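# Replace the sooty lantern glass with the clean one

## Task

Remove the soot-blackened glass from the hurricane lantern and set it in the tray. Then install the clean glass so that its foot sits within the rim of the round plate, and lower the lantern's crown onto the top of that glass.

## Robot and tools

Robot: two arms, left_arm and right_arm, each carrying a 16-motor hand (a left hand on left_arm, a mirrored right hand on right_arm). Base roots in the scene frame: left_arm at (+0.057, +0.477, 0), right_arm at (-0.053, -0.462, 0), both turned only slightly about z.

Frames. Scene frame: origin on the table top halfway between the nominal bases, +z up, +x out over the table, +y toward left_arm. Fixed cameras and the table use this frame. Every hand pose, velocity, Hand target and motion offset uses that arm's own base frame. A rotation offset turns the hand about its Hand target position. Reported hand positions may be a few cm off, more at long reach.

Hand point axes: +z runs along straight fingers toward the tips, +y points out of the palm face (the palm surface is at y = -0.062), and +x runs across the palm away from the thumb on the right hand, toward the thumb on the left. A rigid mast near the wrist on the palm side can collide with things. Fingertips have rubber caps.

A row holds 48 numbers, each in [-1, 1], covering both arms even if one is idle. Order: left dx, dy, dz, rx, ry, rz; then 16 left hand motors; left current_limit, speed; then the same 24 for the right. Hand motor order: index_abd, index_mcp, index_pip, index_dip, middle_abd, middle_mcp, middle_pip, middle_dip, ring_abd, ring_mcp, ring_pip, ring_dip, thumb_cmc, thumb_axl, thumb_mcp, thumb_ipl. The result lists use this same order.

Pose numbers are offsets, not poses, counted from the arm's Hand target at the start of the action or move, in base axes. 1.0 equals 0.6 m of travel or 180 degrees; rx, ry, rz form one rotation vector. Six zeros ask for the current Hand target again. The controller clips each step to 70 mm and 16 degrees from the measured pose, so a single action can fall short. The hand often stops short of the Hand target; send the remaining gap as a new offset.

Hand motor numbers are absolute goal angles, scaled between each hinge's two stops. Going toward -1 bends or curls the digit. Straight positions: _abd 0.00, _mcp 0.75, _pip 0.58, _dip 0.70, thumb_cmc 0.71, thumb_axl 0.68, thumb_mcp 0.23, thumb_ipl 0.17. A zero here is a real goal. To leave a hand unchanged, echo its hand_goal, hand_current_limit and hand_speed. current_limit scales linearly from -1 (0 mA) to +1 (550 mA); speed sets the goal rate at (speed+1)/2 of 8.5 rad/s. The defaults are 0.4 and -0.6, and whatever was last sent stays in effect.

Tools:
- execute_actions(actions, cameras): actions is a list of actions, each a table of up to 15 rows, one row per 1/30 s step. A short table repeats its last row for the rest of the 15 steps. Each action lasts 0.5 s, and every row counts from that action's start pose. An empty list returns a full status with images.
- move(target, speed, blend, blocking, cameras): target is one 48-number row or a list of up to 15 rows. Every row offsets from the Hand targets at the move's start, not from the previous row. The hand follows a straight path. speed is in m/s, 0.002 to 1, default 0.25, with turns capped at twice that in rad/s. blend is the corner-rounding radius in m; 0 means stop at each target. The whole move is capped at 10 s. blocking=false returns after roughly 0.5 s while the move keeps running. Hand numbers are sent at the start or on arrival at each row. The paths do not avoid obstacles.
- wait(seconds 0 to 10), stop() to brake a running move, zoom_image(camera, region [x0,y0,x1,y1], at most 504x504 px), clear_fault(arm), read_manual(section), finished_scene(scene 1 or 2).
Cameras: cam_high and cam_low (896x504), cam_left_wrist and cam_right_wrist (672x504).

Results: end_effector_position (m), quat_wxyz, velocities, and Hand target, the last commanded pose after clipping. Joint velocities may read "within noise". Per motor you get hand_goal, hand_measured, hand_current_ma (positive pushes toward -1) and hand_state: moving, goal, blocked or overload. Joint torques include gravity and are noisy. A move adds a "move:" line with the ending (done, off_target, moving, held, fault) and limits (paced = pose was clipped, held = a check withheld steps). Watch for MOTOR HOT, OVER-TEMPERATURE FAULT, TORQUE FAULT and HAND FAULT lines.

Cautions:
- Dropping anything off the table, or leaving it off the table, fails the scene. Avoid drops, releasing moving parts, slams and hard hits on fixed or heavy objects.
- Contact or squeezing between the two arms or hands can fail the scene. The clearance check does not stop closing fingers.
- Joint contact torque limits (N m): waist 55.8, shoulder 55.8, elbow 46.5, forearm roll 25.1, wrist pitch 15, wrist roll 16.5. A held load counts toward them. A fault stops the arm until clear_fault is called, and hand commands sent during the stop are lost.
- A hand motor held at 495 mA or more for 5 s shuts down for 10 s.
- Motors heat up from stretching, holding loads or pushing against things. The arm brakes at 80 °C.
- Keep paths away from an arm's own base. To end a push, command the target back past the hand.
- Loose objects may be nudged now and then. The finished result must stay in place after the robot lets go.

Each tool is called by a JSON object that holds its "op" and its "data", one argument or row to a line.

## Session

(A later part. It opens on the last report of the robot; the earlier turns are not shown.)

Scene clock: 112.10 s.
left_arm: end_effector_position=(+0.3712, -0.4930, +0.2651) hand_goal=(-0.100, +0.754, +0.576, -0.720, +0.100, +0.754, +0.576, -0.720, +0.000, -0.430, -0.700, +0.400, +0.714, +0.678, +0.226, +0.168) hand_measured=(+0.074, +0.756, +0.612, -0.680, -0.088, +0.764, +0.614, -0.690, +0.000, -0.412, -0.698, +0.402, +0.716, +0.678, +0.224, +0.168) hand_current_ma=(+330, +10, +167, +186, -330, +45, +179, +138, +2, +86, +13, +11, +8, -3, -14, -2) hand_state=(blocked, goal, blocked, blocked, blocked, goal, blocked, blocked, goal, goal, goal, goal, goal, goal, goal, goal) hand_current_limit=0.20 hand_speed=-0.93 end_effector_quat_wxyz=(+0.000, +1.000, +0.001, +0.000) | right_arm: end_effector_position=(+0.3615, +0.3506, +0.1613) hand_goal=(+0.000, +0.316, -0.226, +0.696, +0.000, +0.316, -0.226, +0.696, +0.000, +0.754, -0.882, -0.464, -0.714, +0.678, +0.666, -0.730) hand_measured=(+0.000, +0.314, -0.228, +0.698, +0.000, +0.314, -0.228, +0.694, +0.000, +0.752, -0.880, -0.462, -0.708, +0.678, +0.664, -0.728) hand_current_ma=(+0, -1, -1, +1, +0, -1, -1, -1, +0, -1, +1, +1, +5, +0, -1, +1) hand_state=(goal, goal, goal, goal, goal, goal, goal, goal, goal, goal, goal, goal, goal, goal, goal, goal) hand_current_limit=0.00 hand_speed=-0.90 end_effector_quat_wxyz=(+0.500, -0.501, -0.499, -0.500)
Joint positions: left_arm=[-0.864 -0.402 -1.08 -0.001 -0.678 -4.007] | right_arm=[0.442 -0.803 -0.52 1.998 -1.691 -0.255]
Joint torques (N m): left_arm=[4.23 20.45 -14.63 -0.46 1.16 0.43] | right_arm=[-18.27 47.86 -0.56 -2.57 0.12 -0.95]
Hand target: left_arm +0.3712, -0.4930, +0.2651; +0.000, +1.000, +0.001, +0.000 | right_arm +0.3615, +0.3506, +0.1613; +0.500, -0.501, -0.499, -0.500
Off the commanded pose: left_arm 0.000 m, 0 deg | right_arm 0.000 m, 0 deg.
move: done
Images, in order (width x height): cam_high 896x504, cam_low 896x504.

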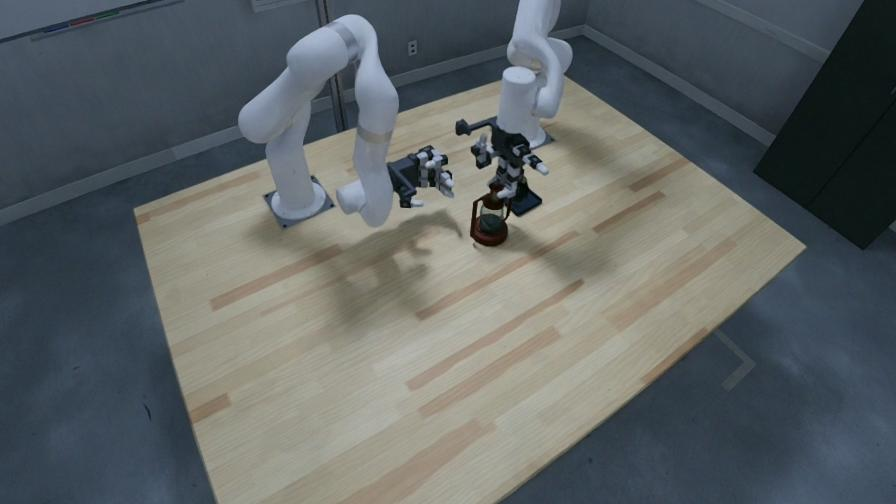

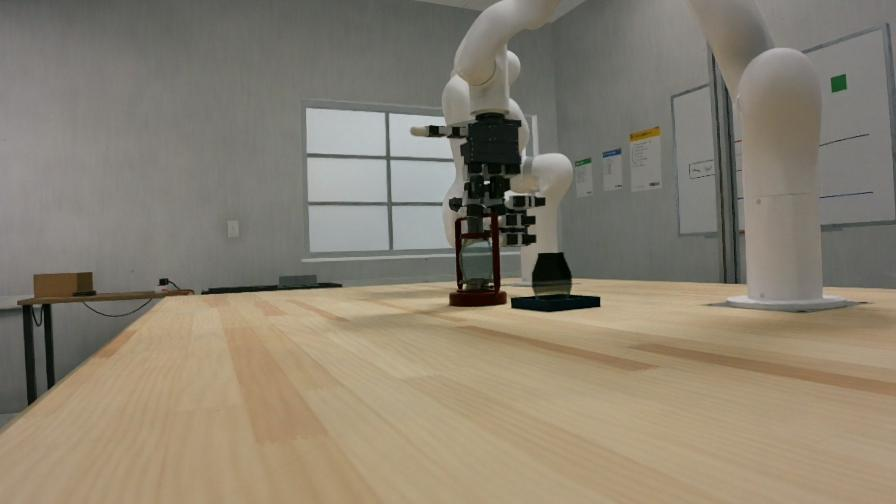

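{"op": "move", "data": {
  "target": [
    [0,0,-0.005,0,0,0,-0.1,0.754,0.576,-0.72,0.1,0.754,0.576,-0.72,0,-0.43,-0.7,0.4,0.714,0.678,0.226,0.168,0.1,-0.93,0,0,0,0,0,0,0,0.315,-0.226,0.696,0,0.315,-0.226,0.696,0,0.754,-0.883,-0.464,-0.714,0.678,0.666,-0.73,0,-0.9]
  ],
  "speed": 0.01,
  "cameras": ["cam_low","cam_high"]
}}

{"op": "zoom_image", "data": {
  "camera": "cam_low",
  "region": [450, 190, 530, 310]
}}

{"op": "zoom_image", "data": {
  "camera": "cam_high",
  "region": [450, 160, 530, 250]
}}

Scene clock: 113.00 s.
left_arm: end_effector_position=(+0.3712, -0.4930, +0.2621) hand_goal=(-0.100, +0.754, +0.576, -0.720, +0.100, +0.754, +0.576, -0.720, +0.000, -0.430, -0.700, +0.400, +0.714, +0.678, +0.226, +0.168) hand_measured=(+0.080, +0.760, +0.588, -0.720, -0.088, +0.766, +0.588, -0.724, +0.000, -0.412, -0.698, +0.402, +0.716, +0.678, +0.224, +0.168) hand_current_ma=(+302, +30, +57, -1, -302, +60, +57, -15, +2, +86, +13, +11, +8, -3, -14, -2) hand_state=(blocked, goal, goal, goal, blocked, goal, goal, goal, goal, goal, goal, goal, goal, goal, goal, goal) hand_current_limit=0.10 hand_speed=-0.93 end_effector_quat_wxyz=(+0.000, +1.000, +0.001, +0.000) | right_arm: end_effector_position=(+0.3615, +0.3506, +0.1613) hand_goal=(+0.000, +0.316, -0.226, +0.696, +0.000, +0.316, -0.226, +0.696, +0.000, +0.754, -0.882, -0.464, -0.714, +0.678, +0.666, -0.730) hand_measured=(+0.000, +0.314, -0.228, +0.698, +0.000, +0.314, -0.228, +0.694, +0.000, +0.752, -0.880, -0.462, -0.708, +0.678, +0.664, -0.728) hand_current_ma=(+0, -1, -1, +1, +0, -1, -1, -1, +0, -1, +1, +1, +5, +0, -1, +1) hand_state=(goal, goal, goal, goal, goal, goal, goal, goal, goal, goal, goal, goal, goal, goal, goal, goal) hand_current_limit=0.00 hand_speed=-0.90 end_effector_quat_wxyz=(+0.500, -0.501, -0.499, -0.500)
Joint positions: left_arm=[-0.864 -0.406 -1.077 -0.001 -0.672 -4.007] | right_arm=[0.442 -0.803 -0.52 1.998 -1.691 -0.255]
Joint torques (N m): left_arm=[3.69 17.89 -14.38 -0.35 1.67 0.48] | right_arm=[-17.94 48.02 -0.7 -3.17 0.24 -0.56]
Hand target: left_arm +0.3712, -0.4930, +0.2621; +0.000, +1.000, +0.001, +0.000 | right_arm +0.3615, +0.3506, +0.1613; +0.500, -0.501, -0.499, -0.500
Off the commanded pose: left_arm 0.000 m, 0 deg | right_arm 0.000 m, 0 deg.
move: done
Images, in order (width x height): cam_high 896x504, cam_low 896x504.

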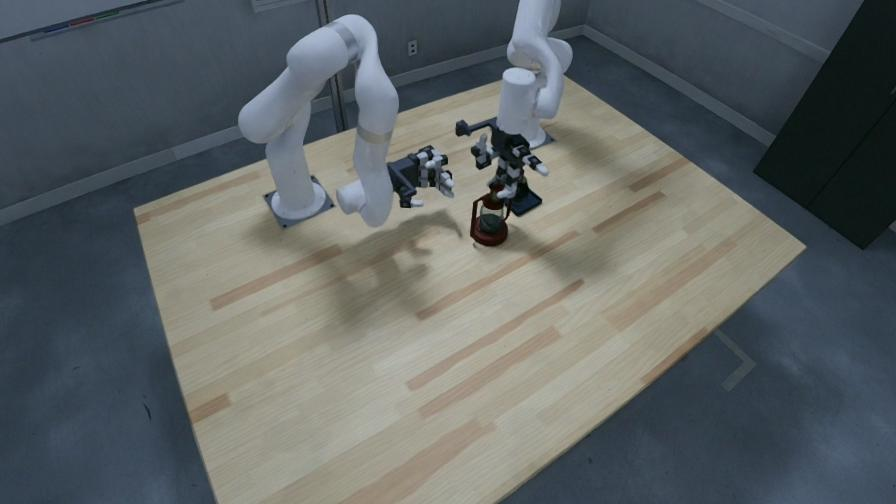

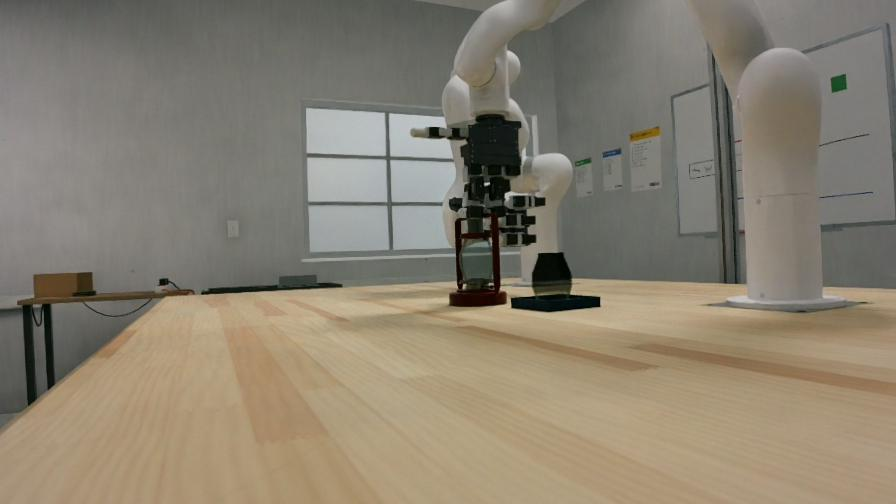

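Scaled by 4.200 from the camera's 896x504 image, which has a finer 1280x720 frame.

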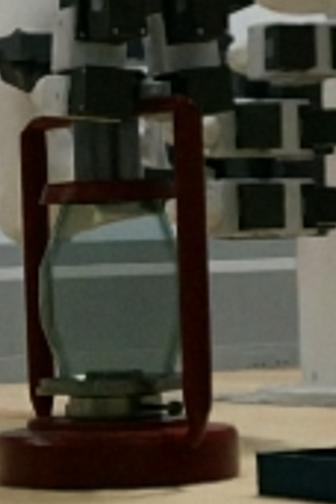

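Scaled by 5.600 from the camera's 896x504 image, which has a finer 1280x720 frame.

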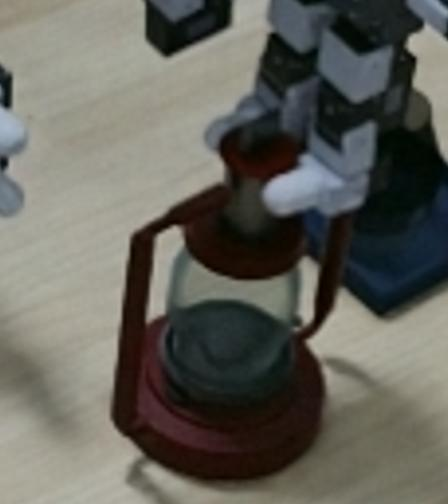

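{"op": "move", "data": {
  "target": [0,0,0.0017,0,0,0,0.27,0.754,0.576,-0.72,-0.27,0.754,0.576,-0.72,0,-0.43,-0.7,0.4,0.714,0.678,0.226,0.168,0,-0.95,0,0,0,0,0,0,0,0.315,-0.226,0.696,0,0.315,-0.226,0.696,0,0.754,-0.883,-0.464,-0.714,0.678,0.666,-0.73,0,-0.9],
  "speed": 0.01,
  "cameras": ["cam_high","cam_low"]
}}

{"op": "zoom_image", "data": {
  "camera": "cam_low",
  "region": [450, 190, 530, 310]
}}

{"op": "zoom_image", "data": {
  "camera": "cam_high",
  "region": [450, 160, 530, 250]
}}

Scene clock: 114.90 s.
left_arm: end_effector_position=(+0.3712, -0.4930, +0.2631) hand_goal=(+0.270, +0.754, +0.576, -0.720, -0.270, +0.754, +0.576, -0.720, +0.000, -0.430, -0.700, +0.400, +0.714, +0.678, +0.226, +0.168) hand_measured=(+0.264, +0.756, +0.580, -0.716, -0.266, +0.756, +0.580, -0.718, +0.000, -0.412, -0.698, +0.402, +0.716, +0.678, +0.224, +0.168) hand_current_ma=(-20, +8, +13, +14, +19, +8, +14, +13, +2, +86, +13, +11, +8, -3, -14, -2) hand_state=(goal, goal, goal, goal, goal, goal, goal, goal, goal, goal, goal, goal, goal, goal, goal, goal) hand_current_limit=0.00 hand_speed=-0.95 end_effector_quat_wxyz=(+0.000, +1.000, +0.001, +0.000) | right_arm: end_effector_position=(+0.3615, +0.3506, +0.1613) hand_goal=(+0.000, +0.316, -0.226, +0.696, +0.000, +0.316, -0.226, +0.696, +0.000, +0.754, -0.882, -0.464, -0.714, +0.678, +0.666, -0.730) hand_measured=(+0.000, +0.314, -0.228, +0.698, +0.000, +0.314, -0.228, +0.694, +0.000, +0.752, -0.880, -0.462, -0.708, +0.678, +0.664, -0.728) hand_current_ma=(+0, -1, -1, +1, +0, -1, -1, -1, +0, -1, +1, +1, +5, +0, -1, +1) hand_state=(goal, goal, goal, goal, goal, goal, goal, goal, goal, goal, goal, goal, goal, goal, goal, goal) hand_current_limit=0.00 hand_speed=-0.90 end_effector_quat_wxyz=(+0.500, -0.501, -0.499, -0.500)
Joint positions: left_arm=[-0.864 -0.405 -1.078 -0.001 -0.674 -4.007] | right_arm=[0.442 -0.803 -0.52 1.998 -1.691 -0.255]
Joint torques (N m): left_arm=[3.6 29.95 -22.87 -0.31 -0.96 0.4] | right_arm=[-16.69 49.31 -1.73 -2.73 0.08 -0.28]
Hand target: left_arm +0.3712, -0.4930, +0.2631; +0.000, +1.000, +0.001, +0.000 | right_arm +0.3615, +0.3506, +0.1613; +0.500, -0.501, -0.499, -0.500
Off the commanded pose: left_arm 0.000 m, 0 deg | right_arm 0.000 m, 0 deg.
move: done
Images, in order (width x height): cam_high 896x504, cam_low 896x504.

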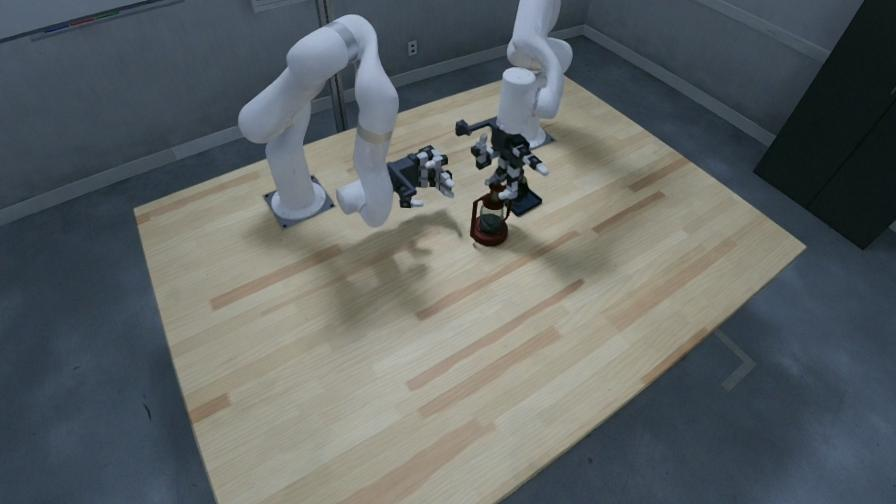

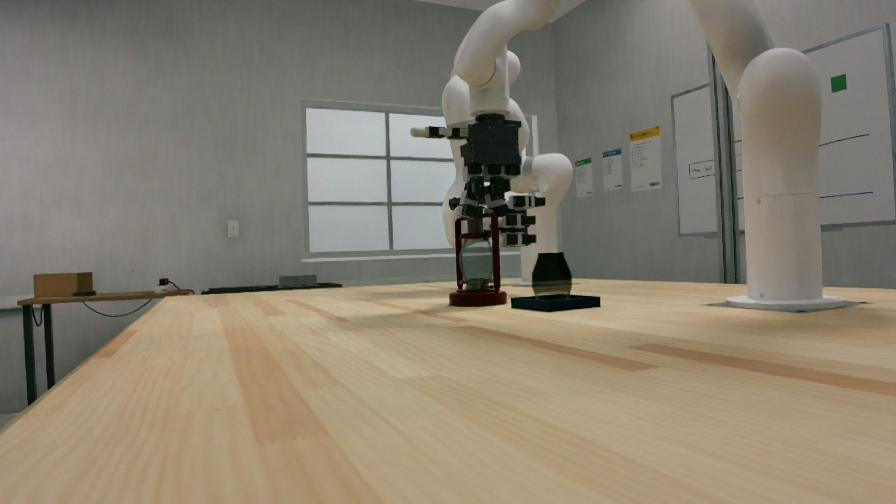

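Scaled by 4.200 from the camera's 896x504 image, which has a finer 1280x720 frame.

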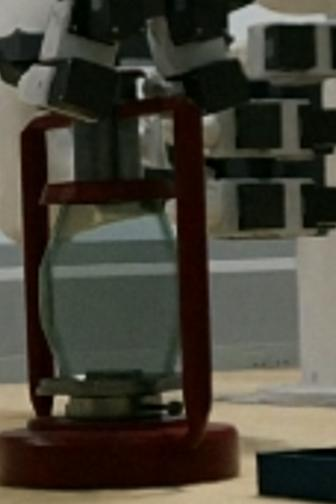

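Scaled by 5.600 from the camera's 896x504 image, which has a finer 1280x720 frame.

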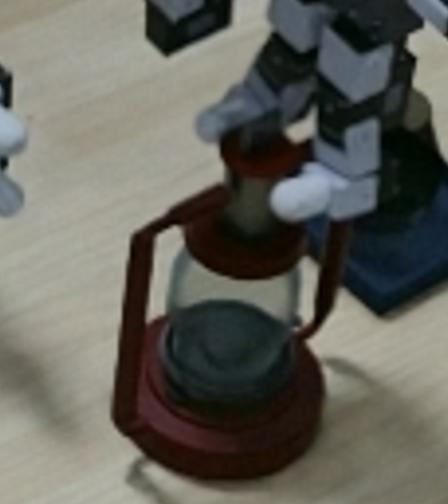

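Crown sits, fingers open. Open wider and rise.

{"op": "move", "data": {
  "target": [
    [0,0,0.002,0,0,0,0.42,0.754,0.576,-0.72,-0.42,0.754,0.576,-0.72,0,-0.43,-0.7,0.4,0.714,0.678,0.226,0.168,0,-0.95,0,0,0,0,0,0,0,0.315,-0.226,0.696,0,0.315,-0.226,0.696,0,0.754,-0.883,-0.464,-0.714,0.678,0.666,-0.73,0,-0.9],
    [0,0,0.03,0,0,0,0.42,0.754,0.576,-0.72,-0.42,0.754,0.576,-0.72,0,-0.43,-0.7,0.4,0.714,0.678,0.226,0.168,0,-0.95,0,0,0,0,0,0,0,0.315,-0.226,0.696,0,0.315,-0.226,0.696,0,0.754,-0.883,-0.464,-0.714,0.678,0.666,-0.73,0,-0.9]
  ],
  "speed": 0.02,
  "cameras": ["cam_high","cam_low"]
}}

{"op": "zoom_image", "data": {
  "camera": "cam_low",
  "region": [450, 190, 530, 310]
}}

{"op": "zoom_image", "data": {
  "camera": "cam_high",
  "region": [450, 160, 530, 250]
}}

Scene clock: 117.20 s.
left_arm: end_effector_position=(+0.3712, -0.4930, +0.2811) hand_goal=(+0.420, +0.754, +0.576, -0.720, -0.420, +0.754, +0.576, -0.720, +0.000, -0.430, -0.700, +0.400, +0.714, +0.678, +0.226, +0.168) hand_measured=(+0.414, +0.756, +0.580, -0.716, -0.414, +0.756, +0.580, -0.718, +0.000, -0.412, -0.698, +0.402, +0.716, +0.678, +0.224, +0.168) hand_current_ma=(-25, +7, +13, +14, +23, +8, +14, +13, +2, +86, +13, +11, +8, -3, -14, -2) hand_state=(goal, goal, goal, goal, goal, goal, goal, goal, goal, goal, goal, goal, goal, goal, goal, goal) hand_current_limit=0.00 hand_speed=-0.95 end_effector_quat_wxyz=(+0.000, +1.000, +0.001, +0.000) | right_arm: end_effector_position=(+0.3615, +0.3506, +0.1613) hand_goal=(+0.000, +0.316, -0.226, +0.696, +0.000, +0.316, -0.226, +0.696, +0.000, +0.754, -0.882, -0.464, -0.714, +0.678, +0.666, -0.730) hand_measured=(+0.000, +0.314, -0.228, +0.698, +0.000, +0.314, -0.228, +0.694, +0.000, +0.752, -0.880, -0.462, -0.708, +0.678, +0.664, -0.728) hand_current_ma=(+0, -1, -1, +1, +0, -1, -1, -1, +0, -1, +1, +1, +5, +0, -1, +1) hand_state=(goal, goal, goal, goal, goal, goal, goal, goal, goal, goal, goal, goal, goal, goal, goal, goal) hand_current_limit=0.00 hand_speed=-0.90 end_effector_quat_wxyz=(+0.500, -0.501, -0.499, -0.500)
Joint positions: left_arm=[-0.864 -0.381 -1.091 -0.001 -0.711 -4.007] | right_arm=[0.442 -0.803 -0.52 1.998 -1.691 -0.255]
Joint torques (N m): left_arm=[4.04 31.49 -24.84 1.06 -1.03 -0.12] | right_arm=[-16.84 46.87 -1.51 -3.04 0 -0.2]
Hand target: left_arm +0.3712, -0.4930, +0.2811; +0.000, +1.000, +0.001, +0.000 | right_arm +0.3615, +0.3506, +0.1613; +0.500, -0.501, -0.499, -0.500
Off the commanded pose: left_arm 0.000 m, 0 deg | right_arm 0.000 m, 0 deg.
move: done
Images, in order (width x height): cam_high 896x504, cam_low 896x504.

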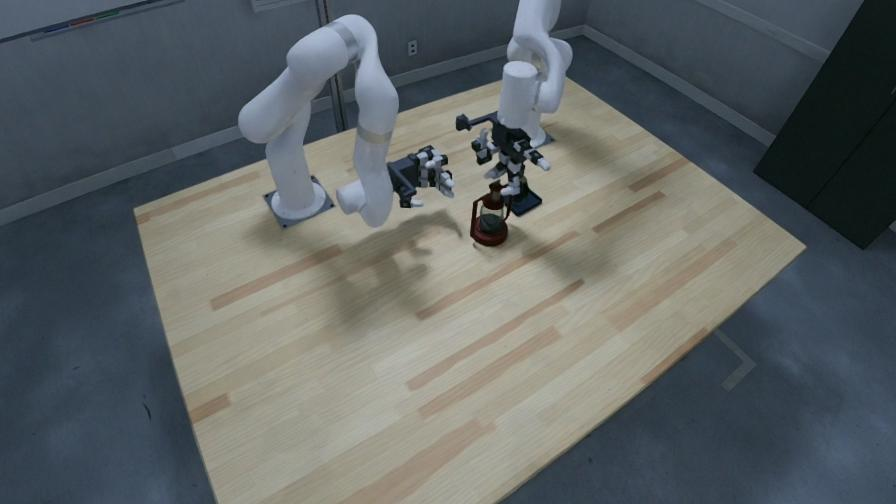

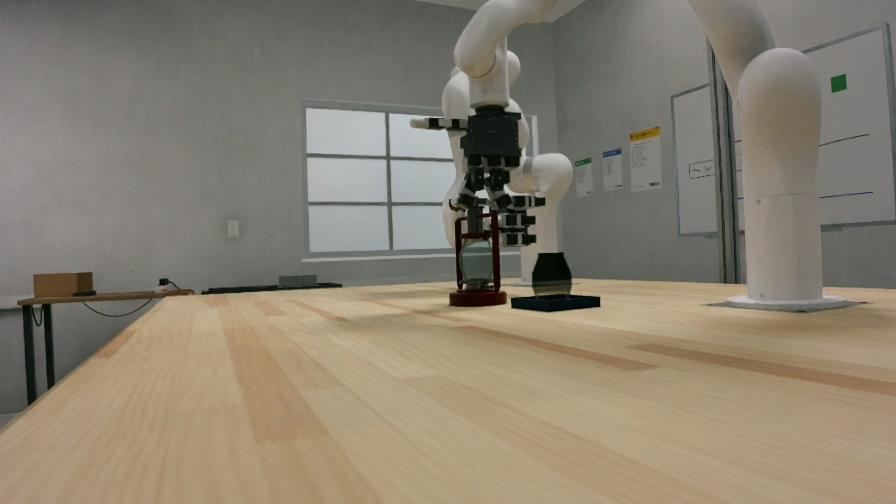

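Scaled by 4.200 from the camera's 896x504 image, which has a finer 1280x720 frame.

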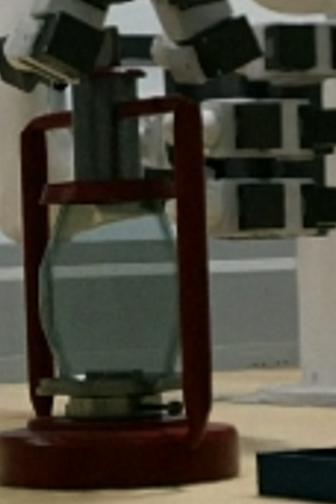

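Scaled by 5.600 from the camera's 896x504 image, which has a finer 1280x720 frame.

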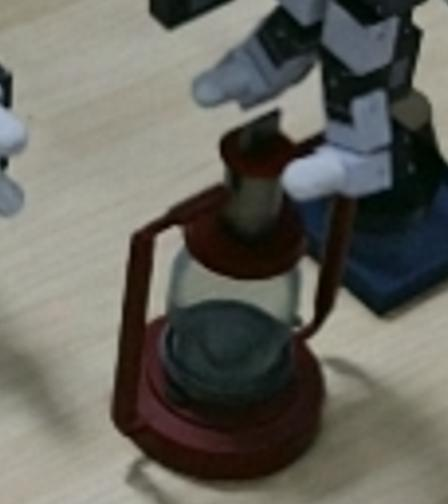

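{"op": "move", "data": {
  "target": [0,0,0.117,0,0,0,0.42,0.754,0.576,-0.72,-0.42,0.754,0.576,-0.72,0,-0.43,-0.7,0.4,0.714,0.678,0.226,0.168,0,-0.95,0,0,0,0,0,0,0,0.315,-0.226,0.696,0,0.315,-0.226,0.696,0,0.754,-0.883,-0.464,-0.714,0.678,0.666,-0.73,0,-0.9],
  "speed": 0.06,
  "cameras": ["cam_high","cam_low"]
}}

{"op": "zoom_image", "data": {
  "camera": "cam_low",
  "region": [440, 190, 620, 320]
}}

{"op": "zoom_image", "data": {
  "camera": "cam_high",
  "region": [450, 160, 550, 260]
}}

Scene clock: 118.83 s.
left_arm: end_effector_position=(+0.3712, -0.4929, +0.3513) hand_goal=(+0.420, +0.754, +0.576, -0.720, -0.420, +0.754, +0.576, -0.720, +0.000, -0.430, -0.700, +0.400, +0.714, +0.678, +0.226, +0.168) hand_measured=(+0.414, +0.756, +0.580, -0.716, -0.414, +0.756, +0.580, -0.718, +0.000, -0.412, -0.698, +0.402, +0.716, +0.678, +0.224, +0.168) hand_current_ma=(-24, +7, +13, +14, +23, +8, +14, +12, +2, +86, +13, +11, +8, -3, -14, -2) hand_state=(goal, goal, goal, goal, goal, goal, goal, goal, goal, goal, goal, goal, goal, goal, goal, goal) hand_current_limit=0.00 hand_speed=-0.95 end_effector_quat_wxyz=(+0.000, +1.000, +0.001, +0.000) | right_arm: end_effector_position=(+0.3615, +0.3506, +0.1613) hand_goal=(+0.000, +0.316, -0.226, +0.696, +0.000, +0.316, -0.226, +0.696, +0.000, +0.754, -0.882, -0.464, -0.714, +0.678, +0.666, -0.730) hand_measured=(+0.000, +0.314, -0.228, +0.698, +0.000, +0.314, -0.228, +0.694, +0.000, +0.752, -0.880, -0.462, -0.708, +0.678, +0.664, -0.728) hand_current_ma=(+0, -1, -1, +1, +0, -1, -1, -1, +0, -1, +1, +1, +5, +0, -1, +1) hand_state=(goal, goal, goal, goal, goal, goal, goal, goal, goal, goal, goal, goal, goal, goal, goal, goal) hand_current_limit=0.00 hand_speed=-0.90 end_effector_quat_wxyz=(+0.500, -0.501, -0.499, -0.500)
Joint positions: left_arm=[-0.864 -0.302 -1.16 -0.001 -0.858 -4.007] | right_arm=[0.442 -0.803 -0.52 1.998 -1.691 -0.255]
Joint torques (N m): left_arm=[3.41 30.16 -26.16 2.85 -1.03 -0.83] | right_arm=[-17.15 48.34 -1.82 -2.74 -0.05 0.35]
Hand target: left_arm +0.3712, -0.4930, +0.3513; +0.000, +1.000, +0.001, +0.000 | right_arm +0.3615, +0.3506, +0.1613; +0.500, -0.501, -0.499, -0.500
Off the commanded pose: left_arm 0.000 m, 0 deg | right_arm 0.000 m, 0 deg.
move: done
Images, in order (width x height): cam_high 896x504, cam_low 896x504.

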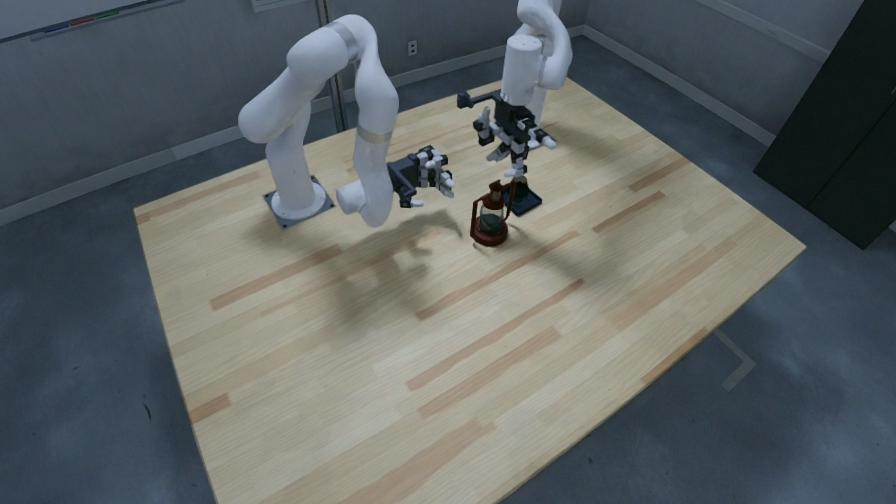

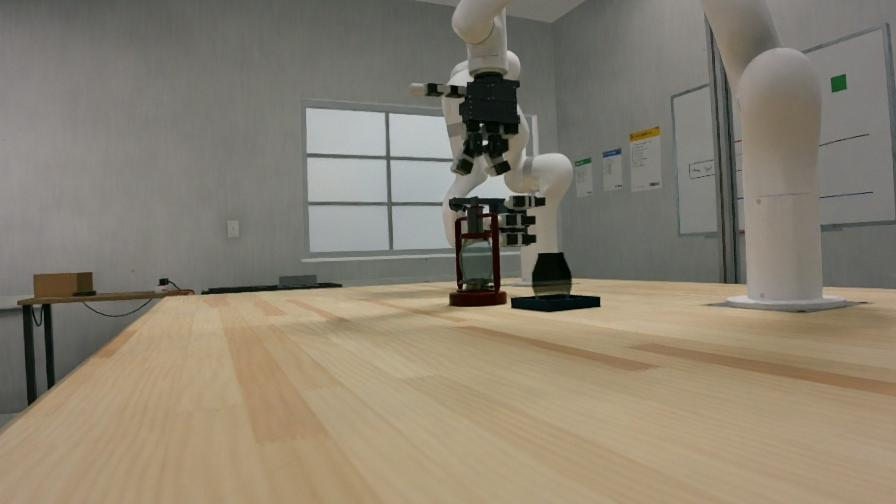

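Scaled by 2.800 from the camera's 896x504 image, which has a finer 1280x720 frame.

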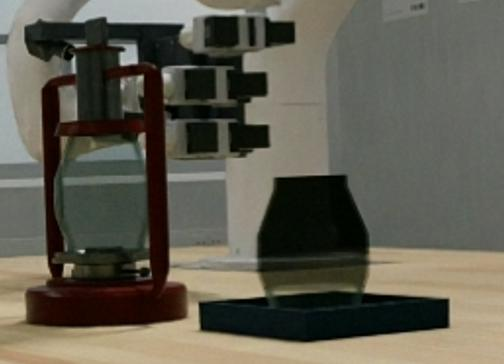

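Scaled by 5.040 from the camera's 896x504 image, which has a finer 1280x720 frame.

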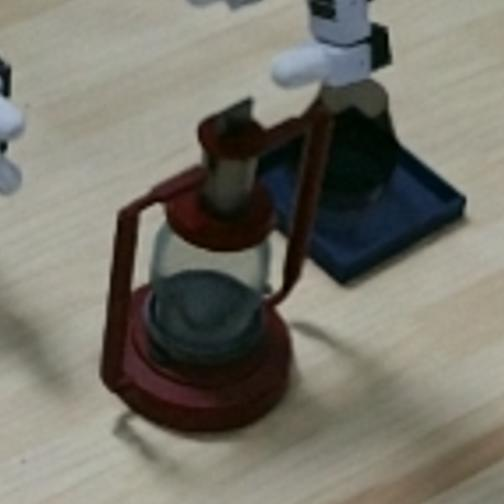

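{"op": "finished_scene", "data": {
  "scene": 2
}}

The scene is finished: the task was done.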